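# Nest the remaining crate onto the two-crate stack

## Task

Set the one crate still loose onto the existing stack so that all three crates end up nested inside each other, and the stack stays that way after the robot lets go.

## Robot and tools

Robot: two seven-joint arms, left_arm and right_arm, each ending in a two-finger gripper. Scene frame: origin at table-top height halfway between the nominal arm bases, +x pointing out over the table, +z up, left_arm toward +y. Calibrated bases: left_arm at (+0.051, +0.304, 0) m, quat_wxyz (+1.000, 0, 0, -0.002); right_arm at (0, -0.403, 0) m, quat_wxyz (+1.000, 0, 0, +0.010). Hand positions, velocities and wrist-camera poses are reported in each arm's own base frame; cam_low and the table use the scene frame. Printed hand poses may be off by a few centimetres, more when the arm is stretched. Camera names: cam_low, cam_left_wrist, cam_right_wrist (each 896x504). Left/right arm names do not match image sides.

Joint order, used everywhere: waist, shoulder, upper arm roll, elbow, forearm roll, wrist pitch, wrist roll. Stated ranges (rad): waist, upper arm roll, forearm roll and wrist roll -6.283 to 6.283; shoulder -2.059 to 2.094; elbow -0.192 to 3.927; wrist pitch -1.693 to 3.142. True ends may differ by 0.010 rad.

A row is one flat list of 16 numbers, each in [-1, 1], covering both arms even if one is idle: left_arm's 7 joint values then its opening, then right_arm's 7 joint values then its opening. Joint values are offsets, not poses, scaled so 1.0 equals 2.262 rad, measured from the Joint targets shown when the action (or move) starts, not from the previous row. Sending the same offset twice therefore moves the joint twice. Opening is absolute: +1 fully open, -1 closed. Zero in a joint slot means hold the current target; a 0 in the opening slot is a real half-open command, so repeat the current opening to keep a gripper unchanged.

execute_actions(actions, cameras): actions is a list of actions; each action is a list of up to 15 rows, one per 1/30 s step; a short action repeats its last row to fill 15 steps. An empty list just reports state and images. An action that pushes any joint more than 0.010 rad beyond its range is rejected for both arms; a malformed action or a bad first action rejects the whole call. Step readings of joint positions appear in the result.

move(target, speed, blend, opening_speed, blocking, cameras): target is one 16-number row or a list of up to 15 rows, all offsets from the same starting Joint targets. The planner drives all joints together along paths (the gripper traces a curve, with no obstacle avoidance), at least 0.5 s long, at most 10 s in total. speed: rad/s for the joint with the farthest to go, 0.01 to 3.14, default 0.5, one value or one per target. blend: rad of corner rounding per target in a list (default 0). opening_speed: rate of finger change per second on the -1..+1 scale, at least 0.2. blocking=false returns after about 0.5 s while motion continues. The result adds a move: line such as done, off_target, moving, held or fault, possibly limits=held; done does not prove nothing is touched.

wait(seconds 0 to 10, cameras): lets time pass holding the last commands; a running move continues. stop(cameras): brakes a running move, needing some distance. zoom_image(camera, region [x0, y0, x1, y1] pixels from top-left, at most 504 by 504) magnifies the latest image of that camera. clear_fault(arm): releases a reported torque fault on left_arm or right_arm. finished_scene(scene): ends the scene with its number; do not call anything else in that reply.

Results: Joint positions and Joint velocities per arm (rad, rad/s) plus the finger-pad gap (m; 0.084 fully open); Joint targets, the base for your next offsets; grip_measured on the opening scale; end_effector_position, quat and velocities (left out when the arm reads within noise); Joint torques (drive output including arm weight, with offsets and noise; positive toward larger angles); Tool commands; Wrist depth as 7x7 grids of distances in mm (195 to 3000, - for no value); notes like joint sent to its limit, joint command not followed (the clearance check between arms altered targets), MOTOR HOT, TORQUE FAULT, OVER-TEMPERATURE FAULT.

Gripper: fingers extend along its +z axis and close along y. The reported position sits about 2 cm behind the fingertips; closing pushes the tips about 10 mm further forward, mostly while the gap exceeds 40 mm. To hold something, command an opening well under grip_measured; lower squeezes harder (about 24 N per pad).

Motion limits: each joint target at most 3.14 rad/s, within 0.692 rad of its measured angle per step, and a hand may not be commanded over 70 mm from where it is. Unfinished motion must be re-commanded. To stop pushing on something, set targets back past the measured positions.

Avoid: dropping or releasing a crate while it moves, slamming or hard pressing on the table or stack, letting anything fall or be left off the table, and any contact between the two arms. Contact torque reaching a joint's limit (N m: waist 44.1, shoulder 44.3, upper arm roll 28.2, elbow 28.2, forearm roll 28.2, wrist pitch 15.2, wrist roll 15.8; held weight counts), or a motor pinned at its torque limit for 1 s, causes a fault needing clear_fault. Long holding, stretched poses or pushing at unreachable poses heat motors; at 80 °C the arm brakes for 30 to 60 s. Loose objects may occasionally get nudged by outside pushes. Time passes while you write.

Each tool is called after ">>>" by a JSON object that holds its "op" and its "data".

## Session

>>> {"op": "execute_actions", "data": {"actions": []}}

>>> {"op": "zoom_image", "data": {"camera": "cam_low", "region": [100, 140, 500, 440]}}

Scene clock: 0.00 s.
left_arm: end_effector_position=(+0.0497, -0.5211, +0.3479) grip_measured=+1.00 end_effector_quat_wxyz=(-0.533, -0.275, +0.789, -0.137) | right_arm: end_effector_position=(+0.4768, -0.0086, +0.2741) grip_measured=+1.00 end_effector_quat_wxyz=(-0.035, -0.622, +0.711, -0.325)
Joint positions: left_arm=[-1.699 -0.002 0.642 1.102 -1.231 1.331 1.899 0.084] | right_arm=[-0.34 -0.228 0.519 0.878 -0.648 0.884 2.259 0.084]
Joint velocities: within noise
Joint torques (N m): no reading
Motor temperatures (°C): left_arm=[28 27 27 33 37 30 34] | right_arm=[27 35 31 33 29 34 34]
Wrist depth (mm): cam_left_wrist=[2561 - 254 266 1728 1525 1401 / 2612 - 247 223 1741 1585 1417 / 2683 - 238 203 1761 1639 1480 / 2581 - 226 204 1802 1684 1519 / 1781 301 276 213 1880 1743 1575 / 1804 - 255 224 1944 1795 1622 / 1625 - 233 242 1763 1753 679] | cam_right_wrist=[1302 1682 2026 1818 1609 1456 1316 / 1273 1605 1878 1662 1496 1353 1244 / 1230 1562 1761 1580 1414 1293 1191 / 1214 1516 1634 1456 1330 1215 406 / 1186 1469 1537 497 453 420 388 / 1159 1437 1462 472 432 398 369 / 1107 1365 1380 448 412 381 355]
Joint targets: left_arm=[-1.699 -0.002 0.642 1.102 -1.231 1.331 1.899] | right_arm=[-0.340 -0.228 0.519 0.878 -0.648 0.884 2.259]
Tool commands: left_gripper/opening=+1.0 right_gripper/opening=+1.0

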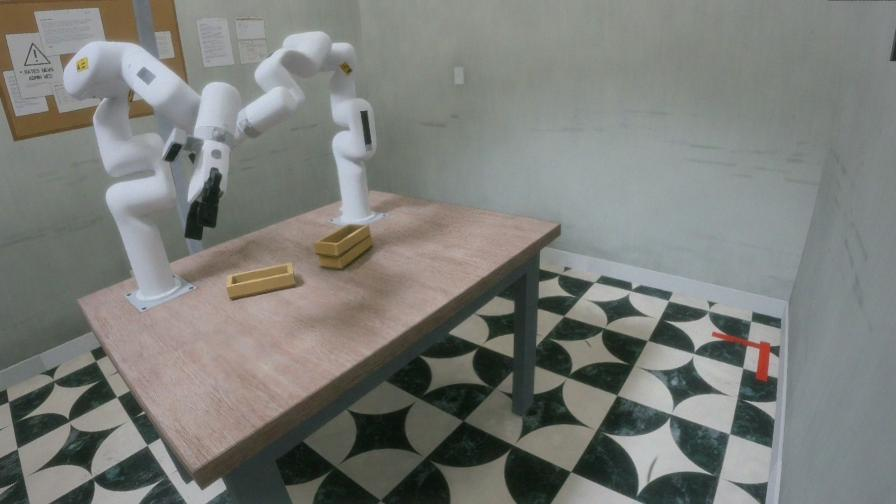

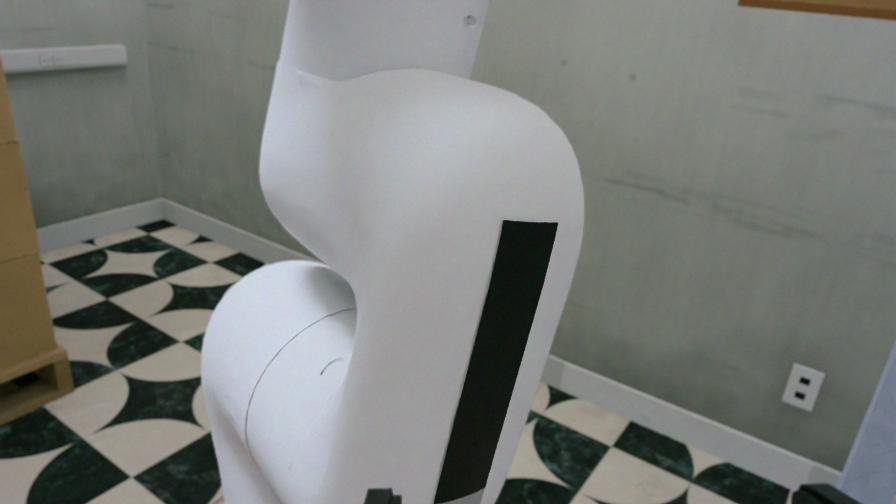

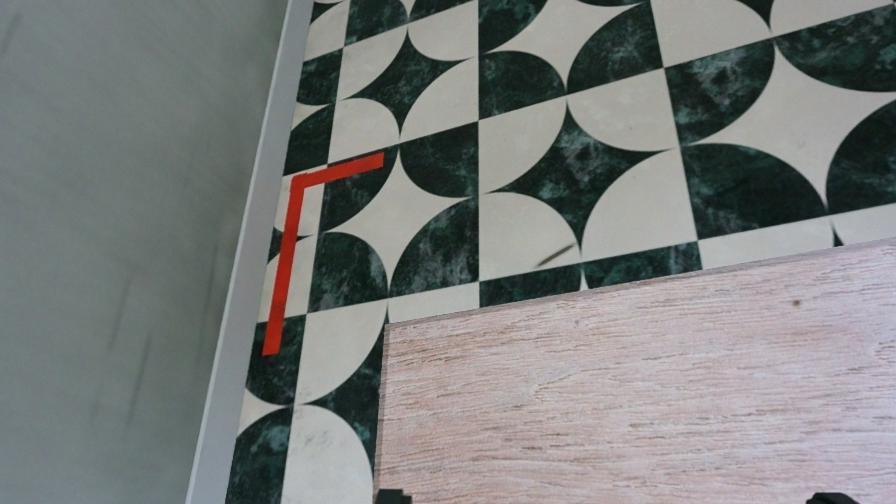

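Scaled by 1.260 from the camera's 896x504 image, which has a finer 1280x720 frame.

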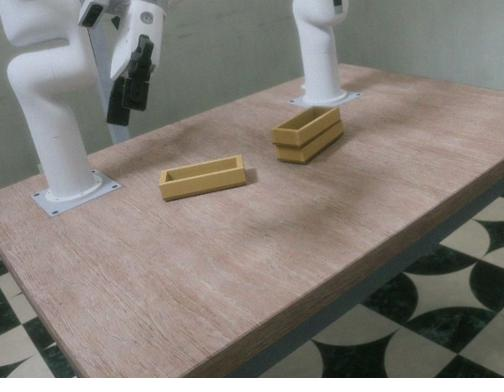

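>>> {"op": "move", "data": {"target": [0.2233,-0.0224,-0.2838,0.1354,0.5442,0.0574,-0.6733,1, -0.221,0,0,0,0,0,0,1], "speed": 1.0}}

Scene clock: 5.53 s.
left_arm: end_effector_position=(+0.1703, -0.4294, +0.3503) grip_measured=+1.00 end_effector_quat_wxyz=(+0.000, +0.708, -0.706, +0.000) | right_arm: end_effector_position=(+0.4143, -0.2360, +0.2741) grip_measured=+1.00 end_effector_quat_wxyz=(-0.114, -0.427, +0.843, -0.306)
Joint positions: left_arm=[-1.193 -0.053 0.001 1.408 -0.001 1.461 0.376 0.084] | right_arm=[-0.84 -0.228 0.519 0.878 -0.648 0.884 2.259 0.084]
Joint velocities: within noise
Joint torques (N m): left_arm=[9.01 -31.58 -1.42 23.13 1.17 -0.51 -1.3] | right_arm=[-8.85 -10.64 -2.52 21.07 -0.44 -1.83 0.07]
Motor temperatures (°C): left_arm=[28 28 27 35 37 30 35] | right_arm=[27 35 31 35 29 34 34]
Wrist depth (mm): cam_left_wrist=[475 475 477 477 478 478 478 / 475 476 477 477 478 479 481 / 475 476 476 467 478 481 480 / 475 478 477 466 479 481 480 / 475 477 477 478 480 481 482 / 476 477 478 479 479 480 481 / 476 477 479 479 481 481 482] | cam_right_wrist=[2146 2290 1504 1580 1616 1457 1320 / 2319 2210 1885 1672 1500 1354 1239 / 2165 1988 1752 1567 1416 1282 1187 / 1953 1838 1628 1464 1320 1209 1121 / 1761 1725 1530 1384 1256 1158 1069 / 1633 1577 1436 1304 1187 1094 1017 / 1470 1490 1361 1232 1136 1056 971]
Joint targets: left_arm=[-1.193 -0.053 0.000 1.408 0.000 1.461 0.376] | right_arm=[-0.840 -0.228 0.519 0.878 -0.648 0.884 2.259]
move: done

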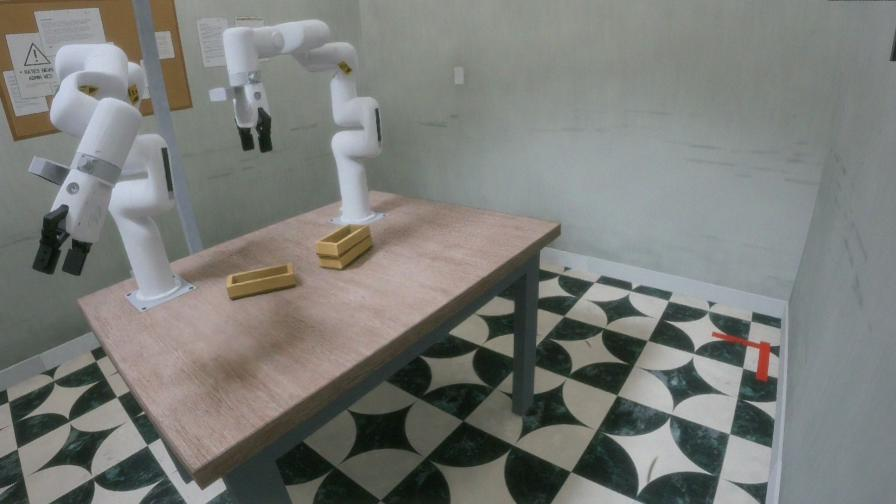

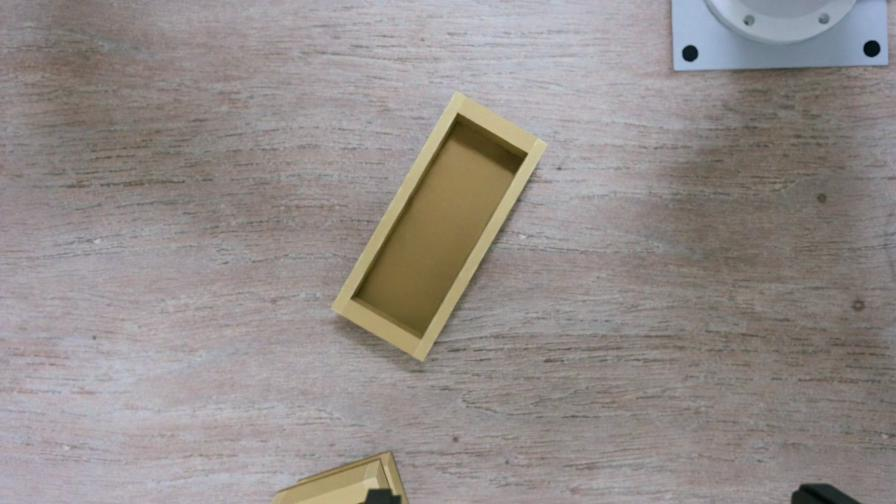

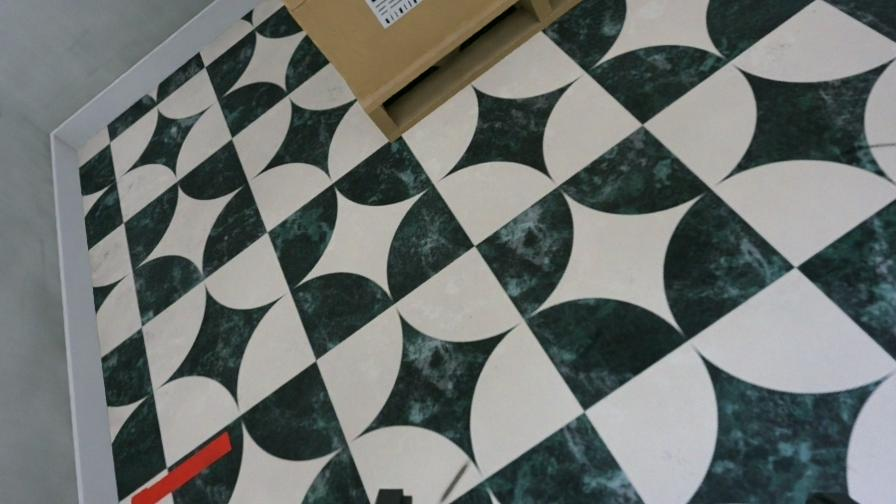

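>>> {"op": "move", "data": {"target": [0.0018,0.1886,0,-0.0547,0,-0.2434,0.2317,1, 0,0,0,0,0,0,0,1], "speed": 0.7, "cameras": ["cam_left_wrist"]}}

Scene clock: 9.57 s.
left_arm: end_effector_position=(+0.2049, -0.5104, +0.1204) grip_measured=+1.00 end_effector_quat_wxyz=(+0.000, -0.503, +0.865, +0.000) | right_arm: end_effector_position=(+0.4143, -0.2360, +0.2741) grip_measured=+1.00 end_effector_quat_wxyz=(-0.114, -0.427, +0.843, -0.306)
Joint positions: left_arm=[-1.189 0.374 0 1.285 0 0.911 0.9 0.084] | right_arm=[-0.84 -0.228 0.519 0.878 -0.648 0.884 2.259 0.084]
Joint velocities: within noise
Joint torques (N m): left_arm=[8.84 -26.51 -1.15 15.71 1.12 -5.13 1.65] | right_arm=[-8.12 -10.7 -2.48 21.06 -0.43 -1.83 0.01]
Motor temperatures (°C): left_arm=[28 28 27 35 37 30 35] | right_arm=[27 36 31 35 29 34 34]
Wrist depth (mm): cam_left_wrist=[247 248 248 249 249 250 250 / 248 248 248 249 249 250 250 / 248 248 249 249 249 250 250 / 248 248 249 238 238 250 251 / 248 249 249 238 238 250 250 / 248 248 249 239 239 250 251 / 248 249 249 239 239 250 251] | cam_right_wrist=[2160 2258 1496 1587 1621 1454 1318 / 2309 2202 1911 1656 1491 1357 1239 / 2139 2030 1773 1559 1411 1291 1191 / 1945 1847 1636 1460 1329 1221 1118 / 1768 1705 1535 1382 1264 1165 1072 / 1628 1583 1434 1300 1195 1100 1028 / 1474 1489 1353 1243 1137 1053 969]
Joint targets: left_arm=[-1.189 0.374 0.000 1.285 0.000 0.910 0.900] | right_arm=[-0.840 -0.228 0.519 0.878 -0.648 0.884 2.259]
move: done
Images, in order (width x height): cam_left_wrist 896x504.

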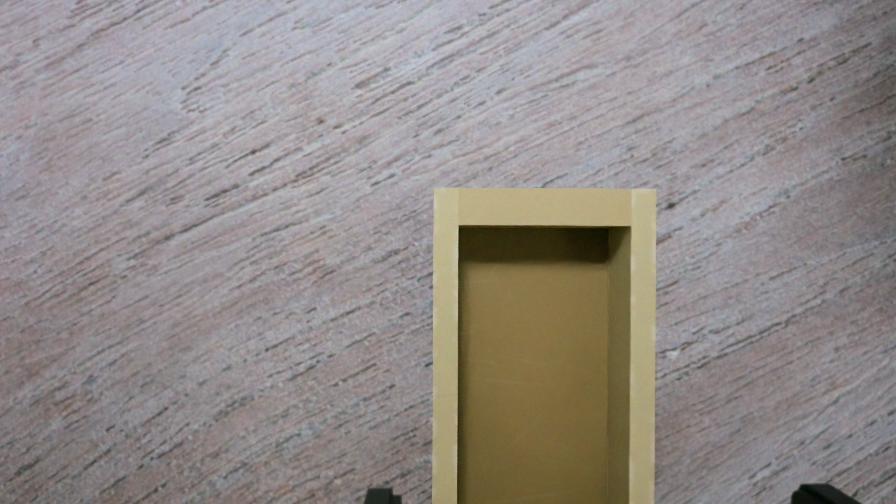

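>>> {"op": "move", "data": {"target": [0,0.0618,0,-0.0225,0,-0.084,0,1, 0,0,0,0,0,0,0,1], "speed": 0.3, "cameras": ["cam_left_wrist"]}}

>>> {"op": "move", "data": {"target": [0,0,0,0,0,0,0,-0.5, 0,0,0,0,0,0,0,1], "opening_speed": 0.8, "cameras": ["cam_left_wrist"]}}

Scene clock: 16.90 s.
left_arm: end_effector_position=(+0.2048, -0.5101, +0.0385) grip_measured=+1.00 end_effector_quat_wxyz=(+0.000, -0.503, +0.865, +0.000) | right_arm: end_effector_position=(+0.4143, -0.2360, +0.2741) grip_measured=+1.00 end_effector_quat_wxyz=(-0.114, -0.427, +0.843, -0.306)
Joint positions: left_arm=[-1.189 0.514 0 1.234 0 0.721 0.9 0.084] | right_arm=[-0.84 -0.228 0.519 0.878 -0.648 0.884 2.259 0.084]
Joint velocities: within noise
Joint torques (N m): left_arm=[8.37 -28.27 -0.91 14.22 0.69 -5.12 1.51] | right_arm=[-7.38 -10.78 -2.56 21.04 -0.32 -1.82 -0.06]
Motor temperatures (°C): left_arm=[28 28 27 36 37 30 35] | right_arm=[27 36 31 36 29 34 34]
Wrist depth (mm): cam_left_wrist=[- - - - - - - / - - - - - - - / - - - - - - - / - - - - - - - / - - - - - - - / - - - - - - - / - - - - - - -] | cam_right_wrist=[2155 2274 1486 1589 1620 1452 1311 / 2317 2159 1927 1666 1502 1355 1240 / 2141 2025 1786 1581 1426 1291 1181 / 1956 1832 1630 1466 1324 1209 1120 / 1775 1710 1540 1383 1262 1166 1079 / 1638 1587 1432 1286 1190 1100 1019 / 1476 1491 1356 1234 1133 1054 971]
Joint targets: left_arm=[-1.189 0.514 0.000 1.234 0.000 0.720 0.900] | right_arm=[-0.840 -0.228 0.519 0.878 -0.648 0.884 2.259]
move: done
Images, in order (width x height): cam_left_wrist 896x504.

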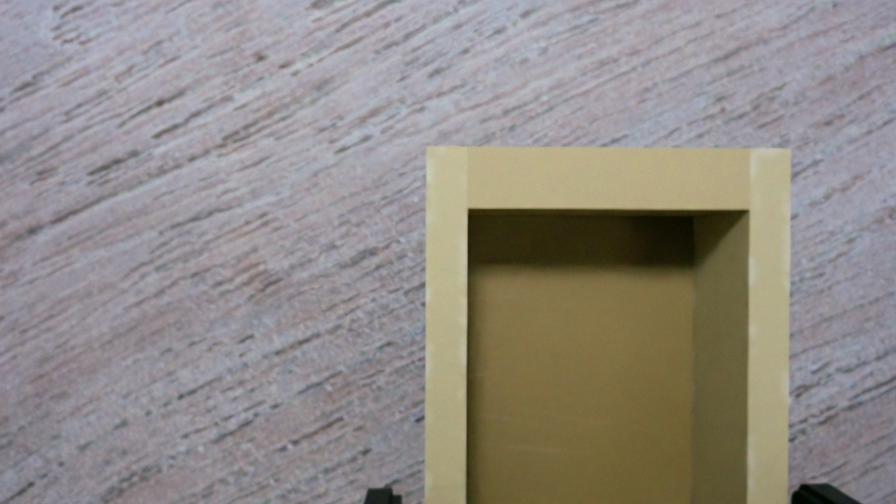

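Scene clock: 19.00 s.
left_arm: end_effector_position=(+0.2048, -0.5101, +0.0385) grip_measured=+0.67 end_effector_quat_wxyz=(+0.000, -0.503, +0.865, +0.000) | right_arm: end_effector_position=(+0.4143, -0.2360, +0.2741) grip_measured=+1.00 end_effector_quat_wxyz=(-0.114, -0.427, +0.843, -0.306)
Joint positions: left_arm=[-1.189 0.514 0 1.234 0 0.72 0.9 0.072] | right_arm=[-0.84 -0.228 0.519 0.878 -0.648 0.884 2.259 0.084]
Joint velocities: within noise
Joint torques (N m): left_arm=[8.1 -29.22 -0.61 14.79 0.59 -3.01 1.42] | right_arm=[-7.21 -10.78 -2.55 21.1 -0.39 -1.87 0.03]
Motor temperatures (°C): left_arm=[28 28 27 36 37 30 35] | right_arm=[27 36 31 37 29 34 34]
Wrist depth (mm): cam_left_wrist=[- - - - - - - / - - - - - - - / - - - - - - - / - - - - - - - / - - - - - - - / - - - - - - - / - - - - - - -] | cam_right_wrist=[2147 2300 1497 1589 1625 1459 1320 / 2304 2171 1915 1666 1493 1360 1241 / 2159 2006 1762 1570 1407 1288 1184 / 1955 1840 1622 1464 1331 1211 1120 / 1784 1727 1527 1385 1268 1159 1076 / 1634 1578 1430 1295 1192 1098 1022 / 1471 1501 1351 1229 1137 1047 973]
Joint targets: left_arm=[-1.189 0.514 0.000 1.234 0.000 0.720 0.900] | right_arm=[-0.840 -0.228 0.519 0.878 -0.648 0.884 2.259]
move: done
Images, in order (width x height): cam_left_wrist 896x504.

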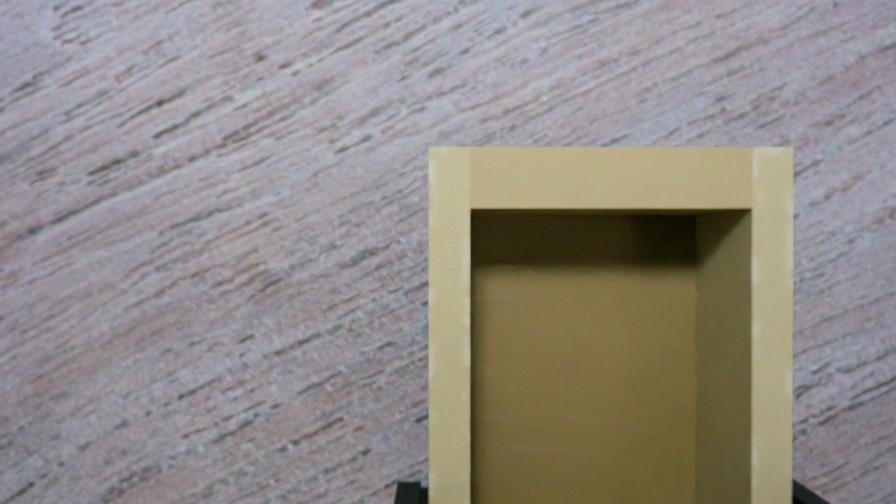

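>>> {"op": "move", "data": {"target": [[0,-0.062,0,0.0222,0,0.0842,0,-0.5, 0,0,0,0,0,0,0,1],[0,-0.1019,0,0.0719,0,0.1738,0,-0.5, 0,0,0,0,0,0,0,1],[0.191,-0.4633,0,-0.2926,0,0.1707,-0.1844,-0.5, 0,0,0,0,0,0,0,1]], "blend": [0.05,0.1,0], "speed": 0.6, "cameras": ["cam_left_wrist","cam_low"]}}

>>> {"op": "zoom_image", "data": {"camera": "cam_left_wrist", "region": [392, 0, 896, 250]}}

Scene clock: 24.23 s.
left_arm: end_effector_position=(+0.2273, -0.2149, +0.2102) grip_measured=+0.67 end_effector_quat_wxyz=(+0.000, +0.814, -0.581, +0.000) | right_arm: end_effector_position=(+0.4143, -0.2360, +0.2741) grip_measured=+1.00 end_effector_quat_wxyz=(-0.114, -0.427, +0.843, -0.306)
Joint positions: left_arm=[-0.757 -0.534 0 0.572 0 1.107 0.483 0.072] | right_arm=[-0.84 -0.228 0.519 0.878 -0.648 0.884 2.259 0.084]
Joint velocities: within noise
Joint torques (N m): left_arm=[8.91 -17.92 0.34 17.29 0.4 -5.19 -1.33] | right_arm=[-6.31 -10.67 -2.56 21.08 -0.29 -1.9 0.02]
Motor temperatures (°C): left_arm=[29 28 27 36 37 30 35] | right_arm=[27 36 31 37 29 34 34]
Wrist depth (mm): cam_left_wrist=[336 337 338 338 339 339 340 / 336 337 338 286 288 340 340 / 336 337 - - - - 341 / 336 338 - - - - 340 / 337 338 - - - - 341 / 338 338 - - - - 342 / 337 338 - - - - 342] | cam_right_wrist=[2135 2258 1490 1581 1613 1446 1314 / 2304 2160 1919 1676 1502 1353 1239 / 2131 2005 1773 1567 1417 1293 1173 / 1971 1840 1625 1462 1331 1207 1118 / 1769 1715 1523 1383 1255 1158 1067 / 1634 1593 1419 1296 1188 1097 1024 / 1478 1500 1361 1233 1137 1058 976]
Joint targets: left_arm=[-0.757 -0.534 0.000 0.572 0.000 1.107 0.483] | right_arm=[-0.840 -0.228 0.519 0.878 -0.648 0.884 2.259]
move: done
Images, in order (width x height): cam_low 896x504, cam_left_wrist 896x504.

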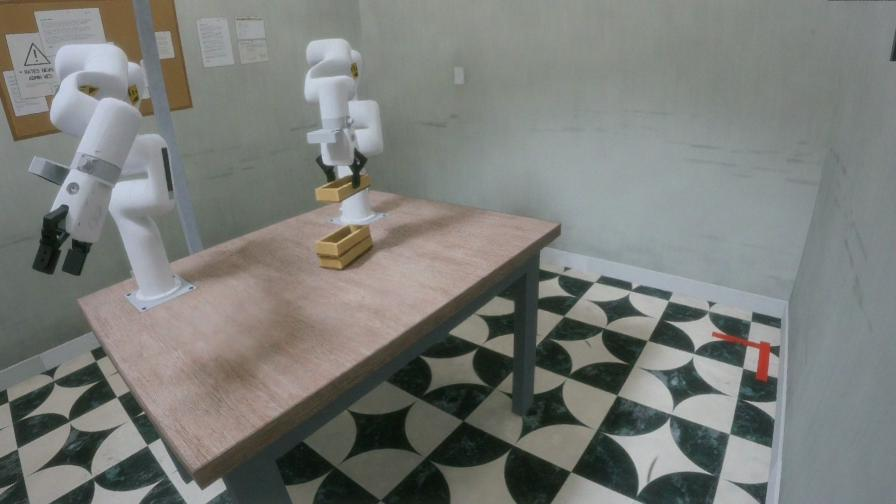

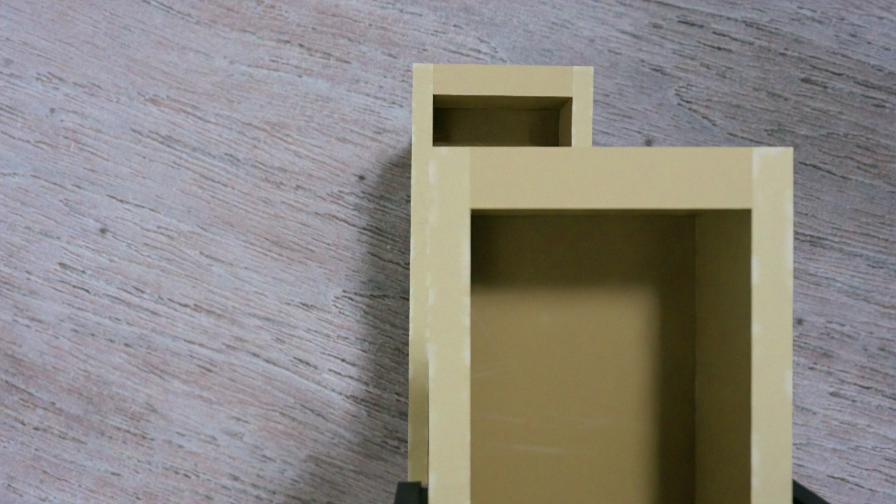

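Scaled by 1.000.

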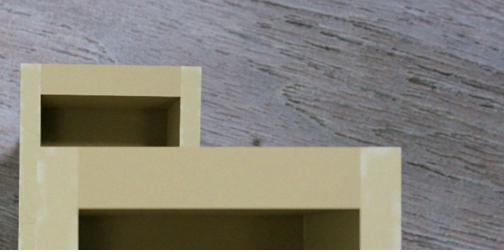

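>>> {"op": "move", "data": {"target": [-0.0002,0.0645,0,-0.0115,0,-0.0764,0.0047,-0.5, 0,0,0,0,0,0,0,1], "cameras": ["cam_left_wrist"]}}

>>> {"op": "zoom_image", "data": {"camera": "cam_left_wrist", "region": [392, 0, 896, 250]}}

Scene clock: 27.93 s.
left_arm: end_effector_position=(+0.2435, -0.2304, +0.1653) grip_measured=+0.67 end_effector_quat_wxyz=(+0.000, +0.811, -0.585, +0.000) | right_arm: end_effector_position=(+0.4143, -0.2360, +0.2741) grip_measured=+1.00 end_effector_quat_wxyz=(-0.114, -0.427, +0.843, -0.306)
Joint positions: left_arm=[-0.758 -0.388 0 0.546 0 0.934 0.493 0.072] | right_arm=[-0.84 -0.228 0.519 0.878 -0.648 0.884 2.259 0.084]
Joint velocities: within noise
Joint torques (N m): left_arm=[-9.93 -5.7 0.79 16.46 0.23 -5.18 1.55] | right_arm=[-5.75 -10.67 -2.71 21.16 -0.3 -1.81 -0.03]
Motor temperatures (°C): left_arm=[29 28 27 36 37 30 35] | right_arm=[27 36 31 37 29 34 34]
Wrist depth (mm): cam_left_wrist=[292 293 293 294 294 295 296 / 293 293 293 214 214 295 296 / 293 293 - - - - 296 / 293 293 - - - - 296 / 293 293 - - - - 296 / 293 294 - - - - 297 / 294 294 - - - - 297] | cam_right_wrist=[2151 2286 1489 1585 1620 1451 1328 / 2354 2172 1887 1673 1493 1353 1239 / 2139 2009 1754 1572 1407 1296 1187 / 1942 1842 1634 1460 1328 1219 1118 / 1766 1733 1531 1379 1277 1163 1069 / 1628 1592 1431 1297 1184 1099 1023 / 1478 1498 1348 1234 1142 1055 972]
Joint targets: left_arm=[-0.758 -0.388 0.000 0.546 0.000 0.934 0.493] | right_arm=[-0.840 -0.228 0.519 0.878 -0.648 0.884 2.259]
move: done
Images, in order (width x height): cam_left_wrist 896x504.

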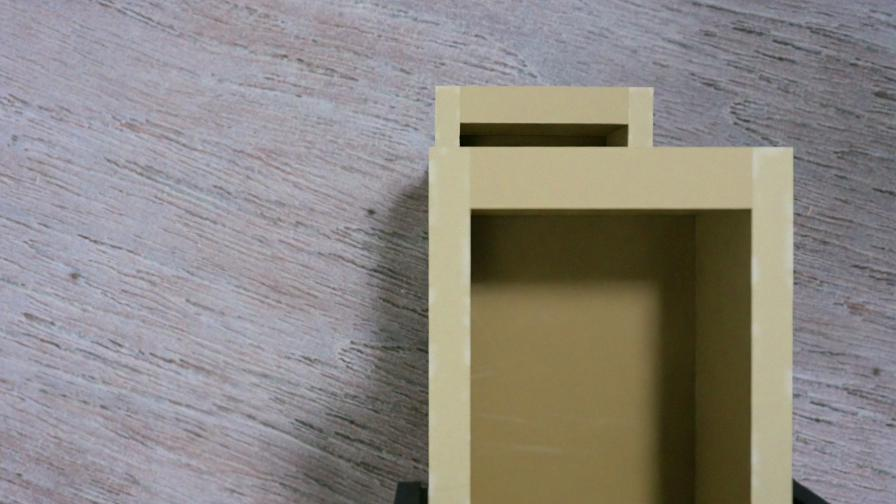

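Scaled by 1.000.

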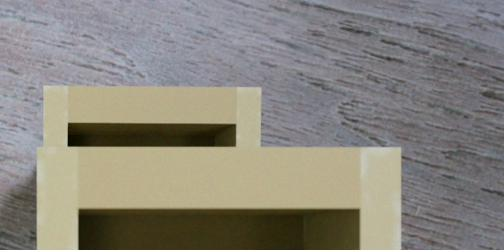

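>>> {"op": "move", "data": {"target": [[-0.0195,0.0486,0,0.0417,0,-0.0069,-0.0195,-0.5, 0,0,0,0,0,0,0,1],[-0.0195,0.0945,0,0.0092,0,-0.0853,-0.0195,-0.5, 0,0,0,0,0,0,0,1]], "speed": [0.4,0.25], "cameras": ["cam_low"]}}

>>> {"op": "zoom_image", "data": {"camera": "cam_low", "region": [305, 190, 385, 280]}}

Scene clock: 31.80 s.
left_arm: end_effector_position=(+0.2541, -0.2625, +0.1129) grip_measured=+0.67 end_effector_quat_wxyz=(+0.000, +0.811, -0.585, +0.000) | right_arm: end_effector_position=(+0.4143, -0.2360, +0.2741) grip_measured=+1.00 end_effector_quat_wxyz=(-0.114, -0.427, +0.843, -0.306)
Joint positions: left_arm=[-0.802 -0.175 0 0.567 0 0.741 0.449 0.072] | right_arm=[-0.84 -0.228 0.519 0.878 -0.648 0.884 2.259 0.084]
Joint velocities: within noise
Joint torques (N m): left_arm=[-9.99 -9.36 0.93 14.12 -0.03 -5 -1.35] | right_arm=[-5.25 -10.57 -2.66 21.07 -0.31 -1.88 0.07]
Motor temperatures (°C): left_arm=[29 28 27 36 37 31 35] | right_arm=[27 36 31 37 29 34 34]
Wrist depth (mm): cam_left_wrist=[240 241 241 241 242 242 243 / 241 241 242 242 242 243 243 / 241 241 - - - - 243 / 241 242 - - - - 243 / 241 242 - - - - 243 / 241 242 - - - - 244 / 241 242 - - - - 244] | cam_right_wrist=[2171 2271 1496 1588 1608 1462 1315 / 2313 2192 1878 1679 1504 1358 1242 / 2154 2012 1763 1577 1414 1293 1179 / 1951 1854 1644 1473 1329 1214 1124 / 1781 1725 1539 1365 1258 1159 1075 / 1621 1582 1421 1302 1190 1096 1023 / 1460 1490 1356 1235 1142 1057 972]
Joint targets: left_arm=[-0.802 -0.175 0.000 0.567 0.000 0.741 0.449] | right_arm=[-0.840 -0.228 0.519 0.878 -0.648 0.884 2.259]
move: done
Images, in order (width x height): cam_low 896x504.

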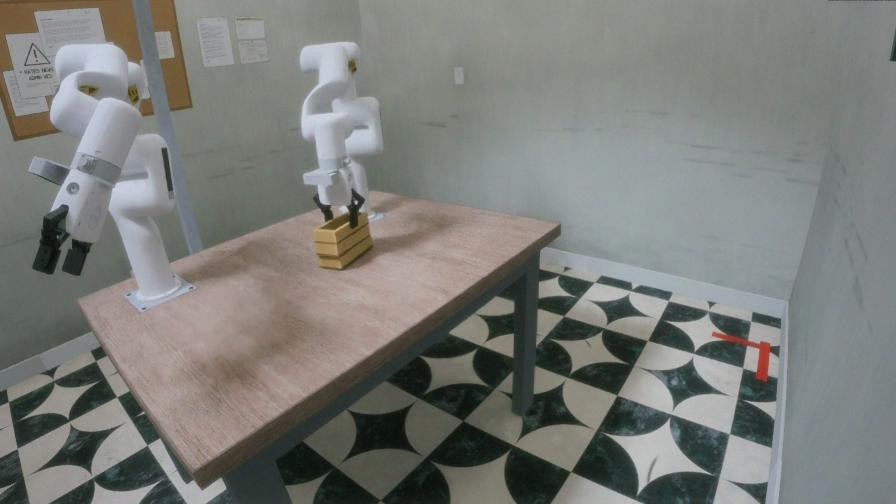

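Scaled by 5.600 from the camera's 896x504 image, which has a finer 1280x720 frame.

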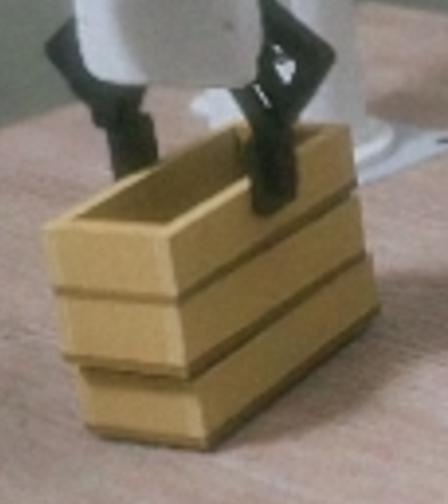

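>>> {"op": "move", "data": {"target": [0.0046,-0.0106,0,-0.0105,0,0.0001,0.0046,-0.5, 0,0,0,0,0,0,0,1], "speed": 0.05, "cameras": ["cam_low","cam_left_wrist"]}}

>>> {"op": "zoom_image", "data": {"camera": "cam_low", "region": [305, 190, 385, 280]}}

Scene clock: 38.40 s.
left_arm: end_effector_position=(+0.2519, -0.2549, +0.1129) grip_measured=+0.67 end_effector_quat_wxyz=(+0.000, +0.811, -0.585, +0.000) | right_arm: end_effector_position=(+0.4143, -0.2360, +0.2741) grip_measured=+1.00 end_effector_quat_wxyz=(-0.114, -0.427, +0.843, -0.306)
Joint positions: left_arm=[-0.792 -0.198 0 0.543 0 0.741 0.46 0.072] | right_arm=[-0.84 -0.228 0.519 0.878 -0.648 0.884 2.259 0.084]
Joint velocities: within noise
Joint torques (N m): left_arm=[8.92 -24.96 0.99 14.92 -0.16 -0.81 1.55] | right_arm=[-4.46 -10.58 -2.7 21.1 -0.22 -1.9 -0.02]
Motor temperatures (°C): left_arm=[29 28 27 36 37 31 35] | right_arm=[27 36 31 38 29 34 34]
Wrist depth (mm): cam_left_wrist=[240 241 241 242 242 242 243 / 241 241 241 242 242 243 243 / 241 241 - - - - 243 / 241 241 - - - - 243 / 241 242 - - - - 243 / 241 242 - - - - 244 / 241 242 - - - - 244] | cam_right_wrist=[2164 2304 1502 1592 1609 1460 1317 / 2307 2189 1901 1668 1497 1360 1236 / 2168 2009 1765 1582 1412 1281 1186 / 1940 1844 1638 1459 1325 1214 1116 / 1763 1710 1527 1394 1258 1155 1078 / 1626 1586 1423 1305 1185 1089 1017 / 1476 1483 1353 1235 1135 1055 972]
Joint targets: left_arm=[-0.792 -0.199 0.000 0.543 0.000 0.741 0.460] | right_arm=[-0.840 -0.228 0.519 0.878 -0.648 0.884 2.259]
move: done
Images, in order (width x height): cam_low 896x504, cam_left_wrist 896x504.

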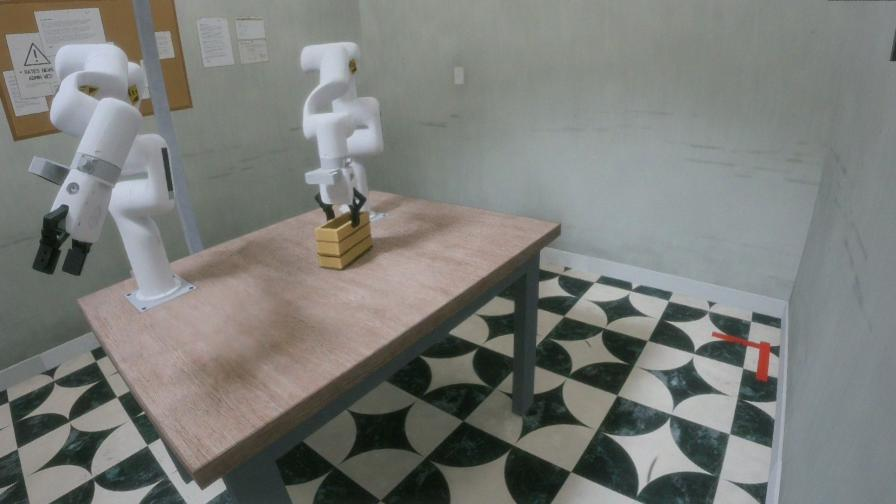

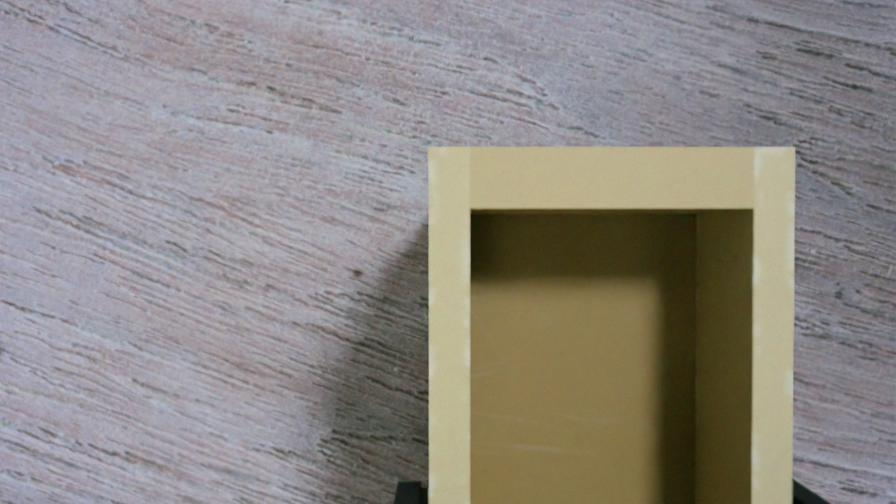

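Scaled by 5.600 from the camera's 896x504 image, which has a finer 1280x720 frame.

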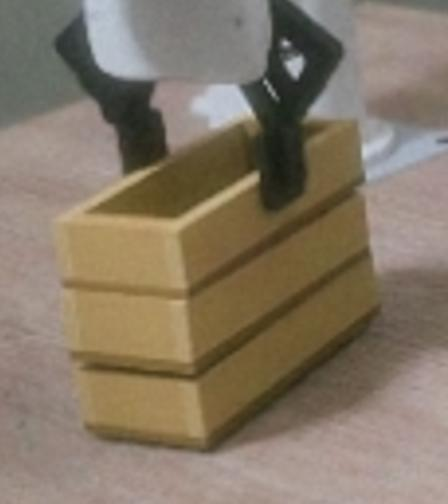

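>>> {"op": "zoom_image", "data": {"camera": "cam_low", "region": [312, 235, 352, 275]}}

>>> {"op": "zoom_image", "data": {"camera": "cam_low", "region": [345, 210, 385, 250]}}

Scaled by 12.600 from the camera's 896x504 image, which has a finer 1280x720 frame.

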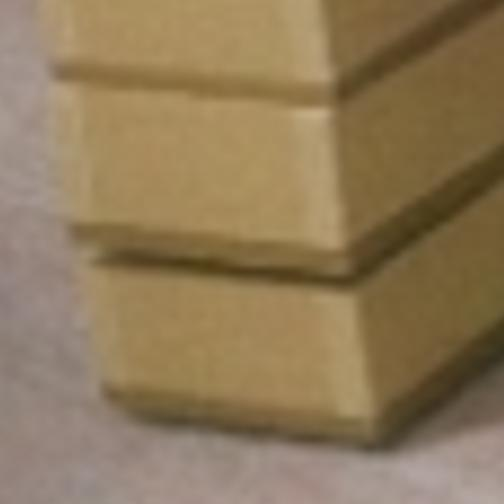

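Scaled by 12.600 from the camera's 896x504 image, which has a finer 1280x720 frame.

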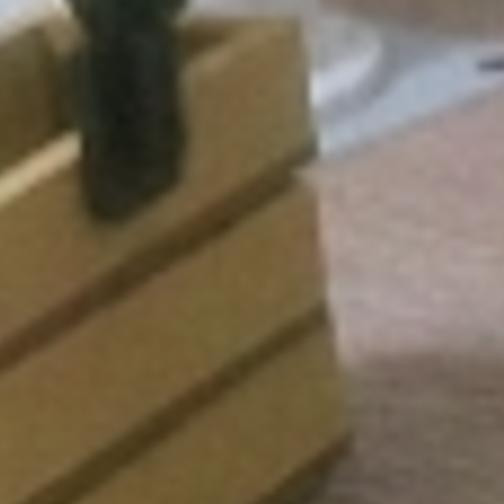

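>>> {"op": "move", "data": {"target": [0.0021,-0.0054,0,-0.0053,0,0.0001,0.0021,-0.5, 0,0,0,0,0,0,0,1], "speed": 0.05, "cameras": ["cam_low"]}}

>>> {"op": "zoom_image", "data": {"camera": "cam_low", "region": [312, 235, 352, 275]}}

>>> {"op": "zoom_image", "data": {"camera": "cam_low", "region": [305, 190, 385, 280]}}

Scene clock: 44.47 s.
left_arm: end_effector_position=(+0.2505, -0.2511, +0.1129) grip_measured=+0.67 end_effector_quat_wxyz=(+0.000, +0.811, -0.585, +0.000) | right_arm: end_effector_position=(+0.4143, -0.2360, +0.2741) grip_measured=+1.00 end_effector_quat_wxyz=(-0.114, -0.427, +0.843, -0.306)
Joint positions: left_arm=[-0.787 -0.211 0 0.531 0 0.741 0.464 0.072] | right_arm=[-0.84 -0.228 0.519 0.878 -0.648 0.884 2.259 0.084]
Joint velocities: within noise
Joint torques (N m): left_arm=[9.29 -24.85 1.06 14.66 -0.14 -0.52 1.54] | right_arm=[-3.74 -10.56 -2.66 21.01 -0.2 -1.88 -0.05]
Motor temperatures (°C): left_arm=[29 28 27 36 37 31 35] | right_arm=[27 36 31 38 29 34 34]
Wrist depth (mm): cam_left_wrist=[240 241 241 241 242 242 243 / 241 241 241 242 242 243 243 / 241 241 - - - - 243 / 241 241 - - - - 244 / 241 242 - - - - 244 / 241 242 - - - - 243 / 241 242 - - - - 244] | cam_right_wrist=[2135 2291 1492 1591 1626 1440 1316 / 2346 2174 1917 1681 1498 1353 1252 / 2157 2002 1774 1572 1416 1283 1182 / 1966 1841 1632 1461 1337 1213 1122 / 1769 1715 1538 1388 1257 1161 1068 / 1638 1579 1425 1297 1190 1106 1019 / 1471 1483 1353 1229 1141 1054 974]
Joint targets: left_arm=[-0.787 -0.211 0.000 0.531 0.000 0.741 0.465] | right_arm=[-0.840 -0.228 0.519 0.878 -0.648 0.884 2.259]
move: done
Images, in order (width x height): cam_low 896x504.

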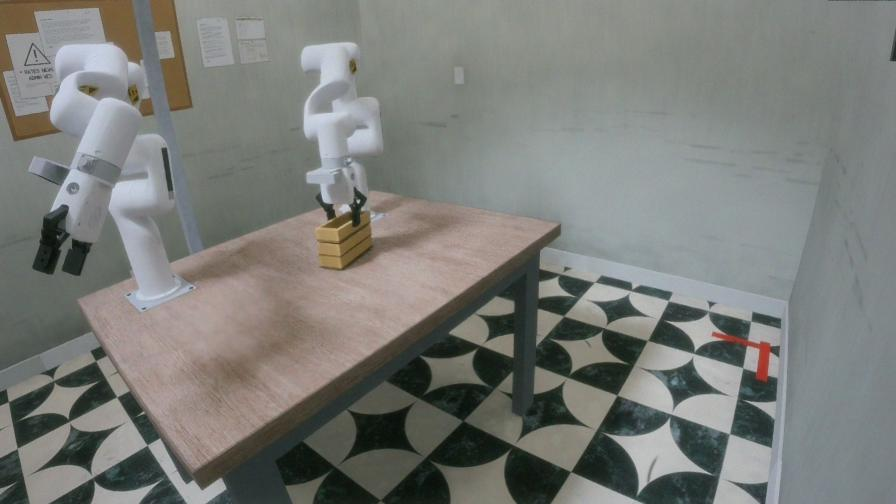

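Scaled by 12.600 from the camera's 896x504 image, which has a finer 1280x720 frame.

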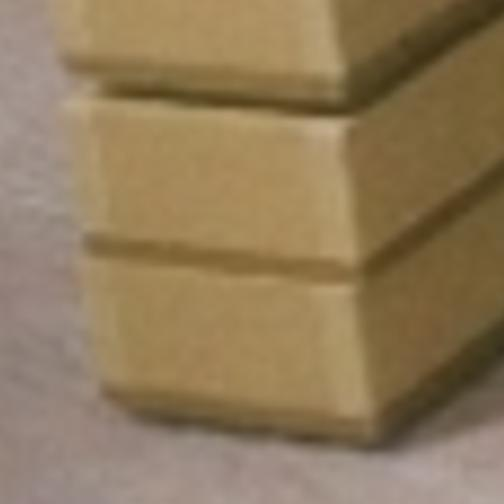

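Scaled by 5.600 from the camera's 896x504 image, which has a finer 1280x720 frame.

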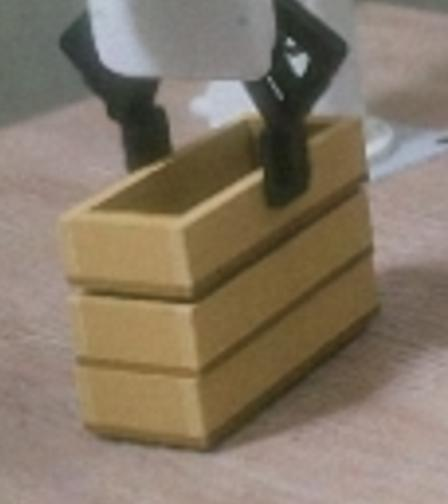

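>>> {"op": "move", "data": {"target": [[0,-0.0126,0,0.0068,0,0.0198,0,-0.5, 0,0,0,0,0,0,0,1],[0.021,-0.0963,0,-0.0076,0,0.0892,0.0208,-0.5, 0,0,0,0,0,0,0,1]], "speed": [0.15,0.4], "cameras": ["cam_left_wrist","cam_low"]}}

>>> {"op": "zoom_image", "data": {"camera": "cam_left_wrist", "region": [392, 0, 896, 250]}}

>>> {"op": "zoom_image", "data": {"camera": "cam_low", "region": [305, 190, 385, 280]}}

Scene clock: 47.83 s.
left_arm: end_effector_position=(+0.2398, -0.2186, +0.1651) grip_measured=+0.67 end_effector_quat_wxyz=(+0.000, +0.811, -0.585, +0.000) | right_arm: end_effector_position=(+0.4143, -0.2360, +0.2741) grip_measured=+1.00 end_effector_quat_wxyz=(-0.114, -0.427, +0.843, -0.306)
Joint positions: left_arm=[-0.739 -0.428 0 0.514 0 0.943 0.512 0.072] | right_arm=[-0.84 -0.228 0.519 0.878 -0.648 0.884 2.259 0.084]
Joint velocities: within noise
Joint torques (N m): left_arm=[8.83 -20.26 1.05 16.5 -0.23 -0.57 1.55] | right_arm=[-3.31 -10.74 -2.79 21.03 -0.13 -1.96 -0.01]
Motor temperatures (°C): left_arm=[29 28 27 36 37 30 35] | right_arm=[27 36 31 38 29 34 34]
Wrist depth (mm): cam_left_wrist=[291 293 293 294 294 294 295 / 291 292 293 219 220 295 295 / 292 293 - - - - 295 / 293 293 - - - - 296 / 292 293 - - - - 296 / 293 293 - - - - 296 / 293 293 - - - - 296] | cam_right_wrist=[2151 2300 1492 1568 1604 1443 1318 / 2337 2165 1914 1658 1504 1365 1236 / 2143 2020 1766 1567 1420 1290 1180 / 1946 1844 1631 1463 1333 1210 1123 / 1773 1712 1535 1388 1263 1167 1073 / 1629 1588 1433 1295 1194 1098 1023 / 1468 1494 1350 1240 1140 1049 974]
Joint targets: left_arm=[-0.739 -0.429 0.000 0.514 0.000 0.943 0.512] | right_arm=[-0.840 -0.228 0.519 0.878 -0.648 0.884 2.259]
move: done
Images, in order (width x height): cam_low 896x504, cam_left_wrist 896x504.

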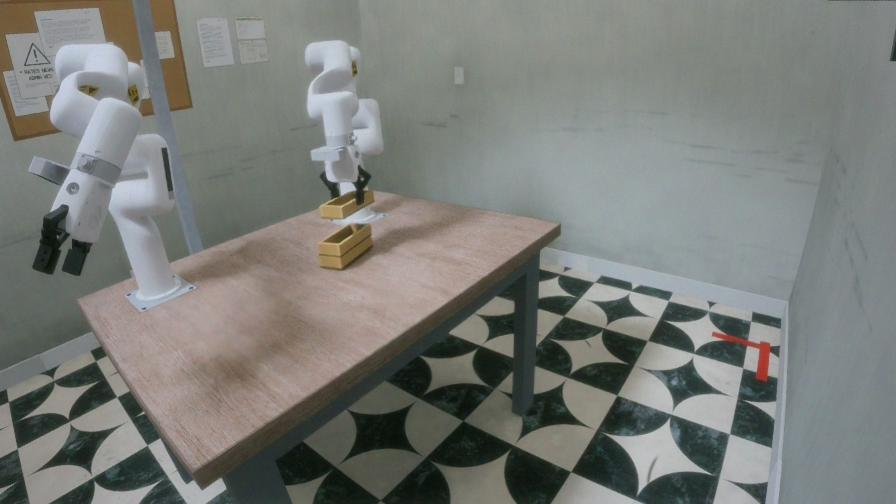

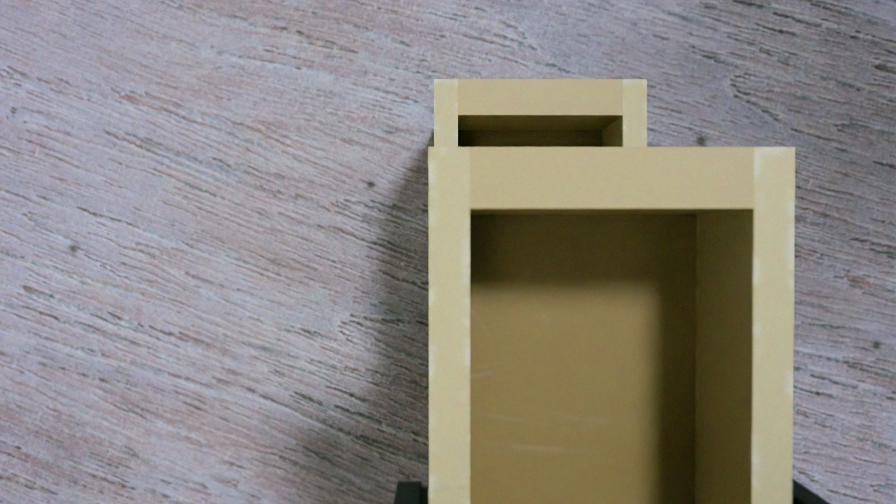

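Scaled by 1.000.

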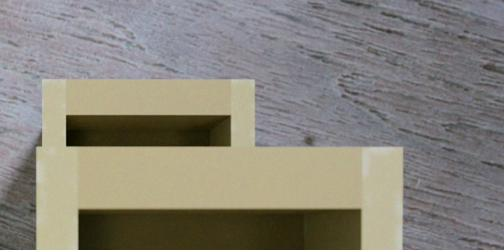

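Scaled by 5.600 from the camera's 896x504 image, which has a finer 1280x720 frame.

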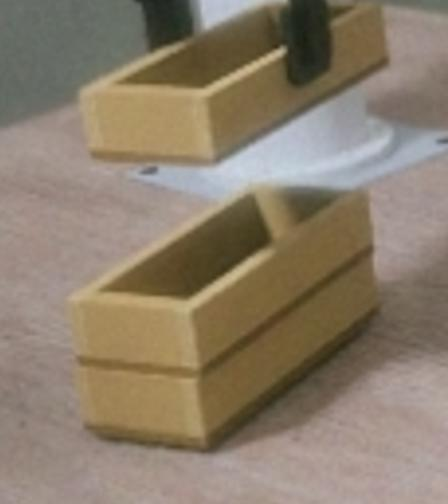

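>>> {"op": "move", "data": {"target": [[-0.0229,0.0549,0,0.0453,0,-0.0097,-0.0227,-0.5, 0,0,0,0,0,0,0,1],[-0.0229,0.1013,0,0.0122,0,-0.0892,-0.0227,-0.5, 0,0,0,0,0,0,0,1]], "speed": [0.4,0.25], "cameras": ["cam_low"]}}

>>> {"op": "zoom_image", "data": {"camera": "cam_low", "region": [305, 190, 385, 280]}}

Scene clock: 52.90 s.
left_arm: end_effector_position=(+0.2515, -0.2542, +0.1127) grip_measured=+0.67 end_effector_quat_wxyz=(+0.000, +0.811, -0.585, +0.000) | right_arm: end_effector_position=(+0.4143, -0.2360, +0.2741) grip_measured=+1.00 end_effector_quat_wxyz=(-0.114, -0.427, +0.843, -0.306)
Joint positions: left_arm=[-0.791 -0.2 0 0.541 0 0.741 0.46 0.072] | right_arm=[-0.84 -0.228 0.519 0.878 -0.648 0.884 2.259 0.084]
Joint velocities: within noise
Joint torques (N m): left_arm=[-9.76 -9.69 0.25 14.82 -0.36 -5.15 -1.27] | right_arm=[-2.44 -10.52 -2.78 21.09 -0.13 -1.89 -0.03]
Motor temperatures (°C): left_arm=[29 28 27 36 37 30 35] | right_arm=[27 36 31 38 29 34 34]
Wrist depth (mm): cam_left_wrist=[240 240 241 241 242 242 242 / 240 240 241 241 242 243 243 / 240 241 - - - - 243 / 241 241 - - - - 243 / 241 241 - - - - 243 / 241 241 - - - - 243 / 241 241 - - - - 244] | cam_right_wrist=[2147 2270 1511 1578 1607 1441 1324 / 2282 2209 1902 1667 1499 1362 1240 / 2136 2018 1774 1577 1413 1286 1187 / 1939 1831 1618 1463 1325 1217 1118 / 1786 1711 1534 1392 1260 1162 1074 / 1630 1593 1436 1302 1184 1098 1018 / 1478 1490 1344 1240 1134 1055 970]
Joint targets: left_arm=[-0.791 -0.199 0.000 0.541 0.000 0.741 0.460] | right_arm=[-0.840 -0.228 0.519 0.878 -0.648 0.884 2.259]
move: done
Images, in order (width x height): cam_low 896x504.

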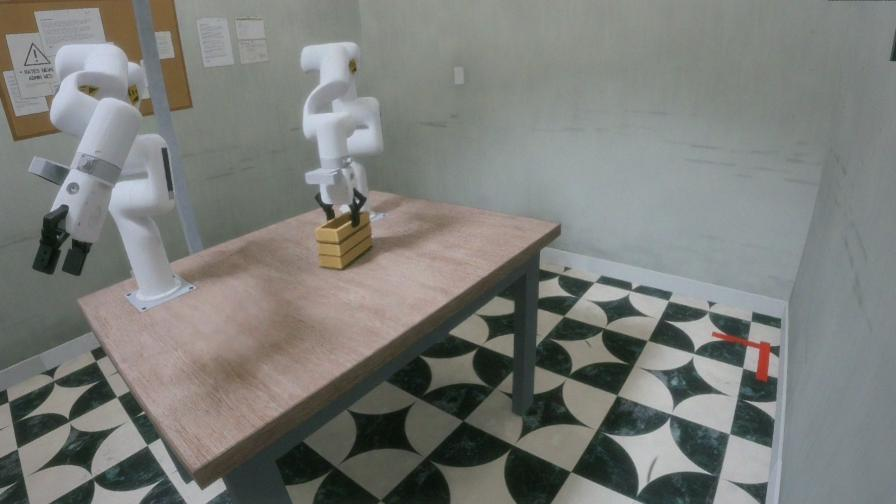

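Scaled by 5.600 from the camera's 896x504 image, which has a finer 1280x720 frame.

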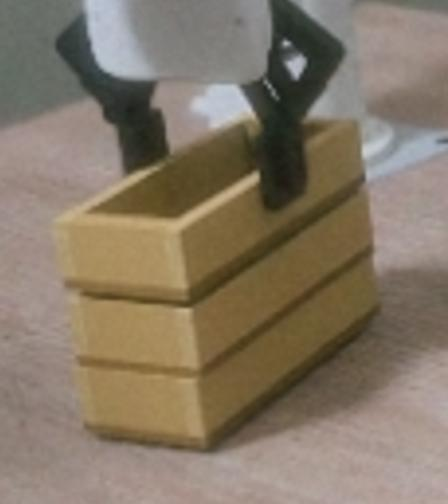

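>>> {"op": "zoom_image", "data": {"camera": "cam_low", "region": [310, 220, 350, 260]}}

>>> {"op": "zoom_image", "data": {"camera": "cam_low", "region": [345, 200, 385, 240]}}

Scaled by 12.600 from the camera's 896x504 image, which has a finer 1280x720 frame.

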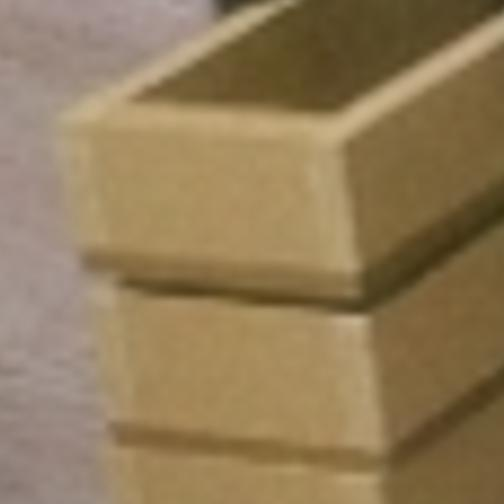

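Scaled by 12.600 from the camera's 896x504 image, which has a finer 1280x720 frame.

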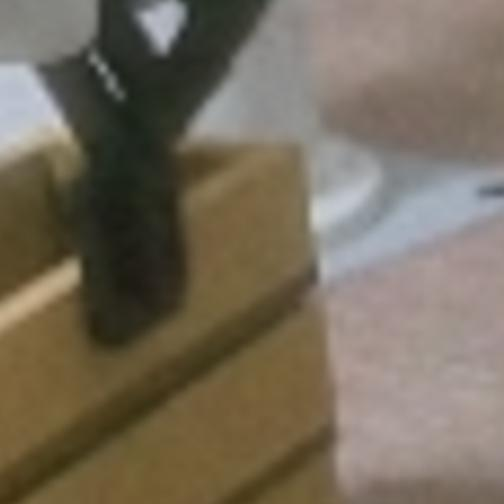

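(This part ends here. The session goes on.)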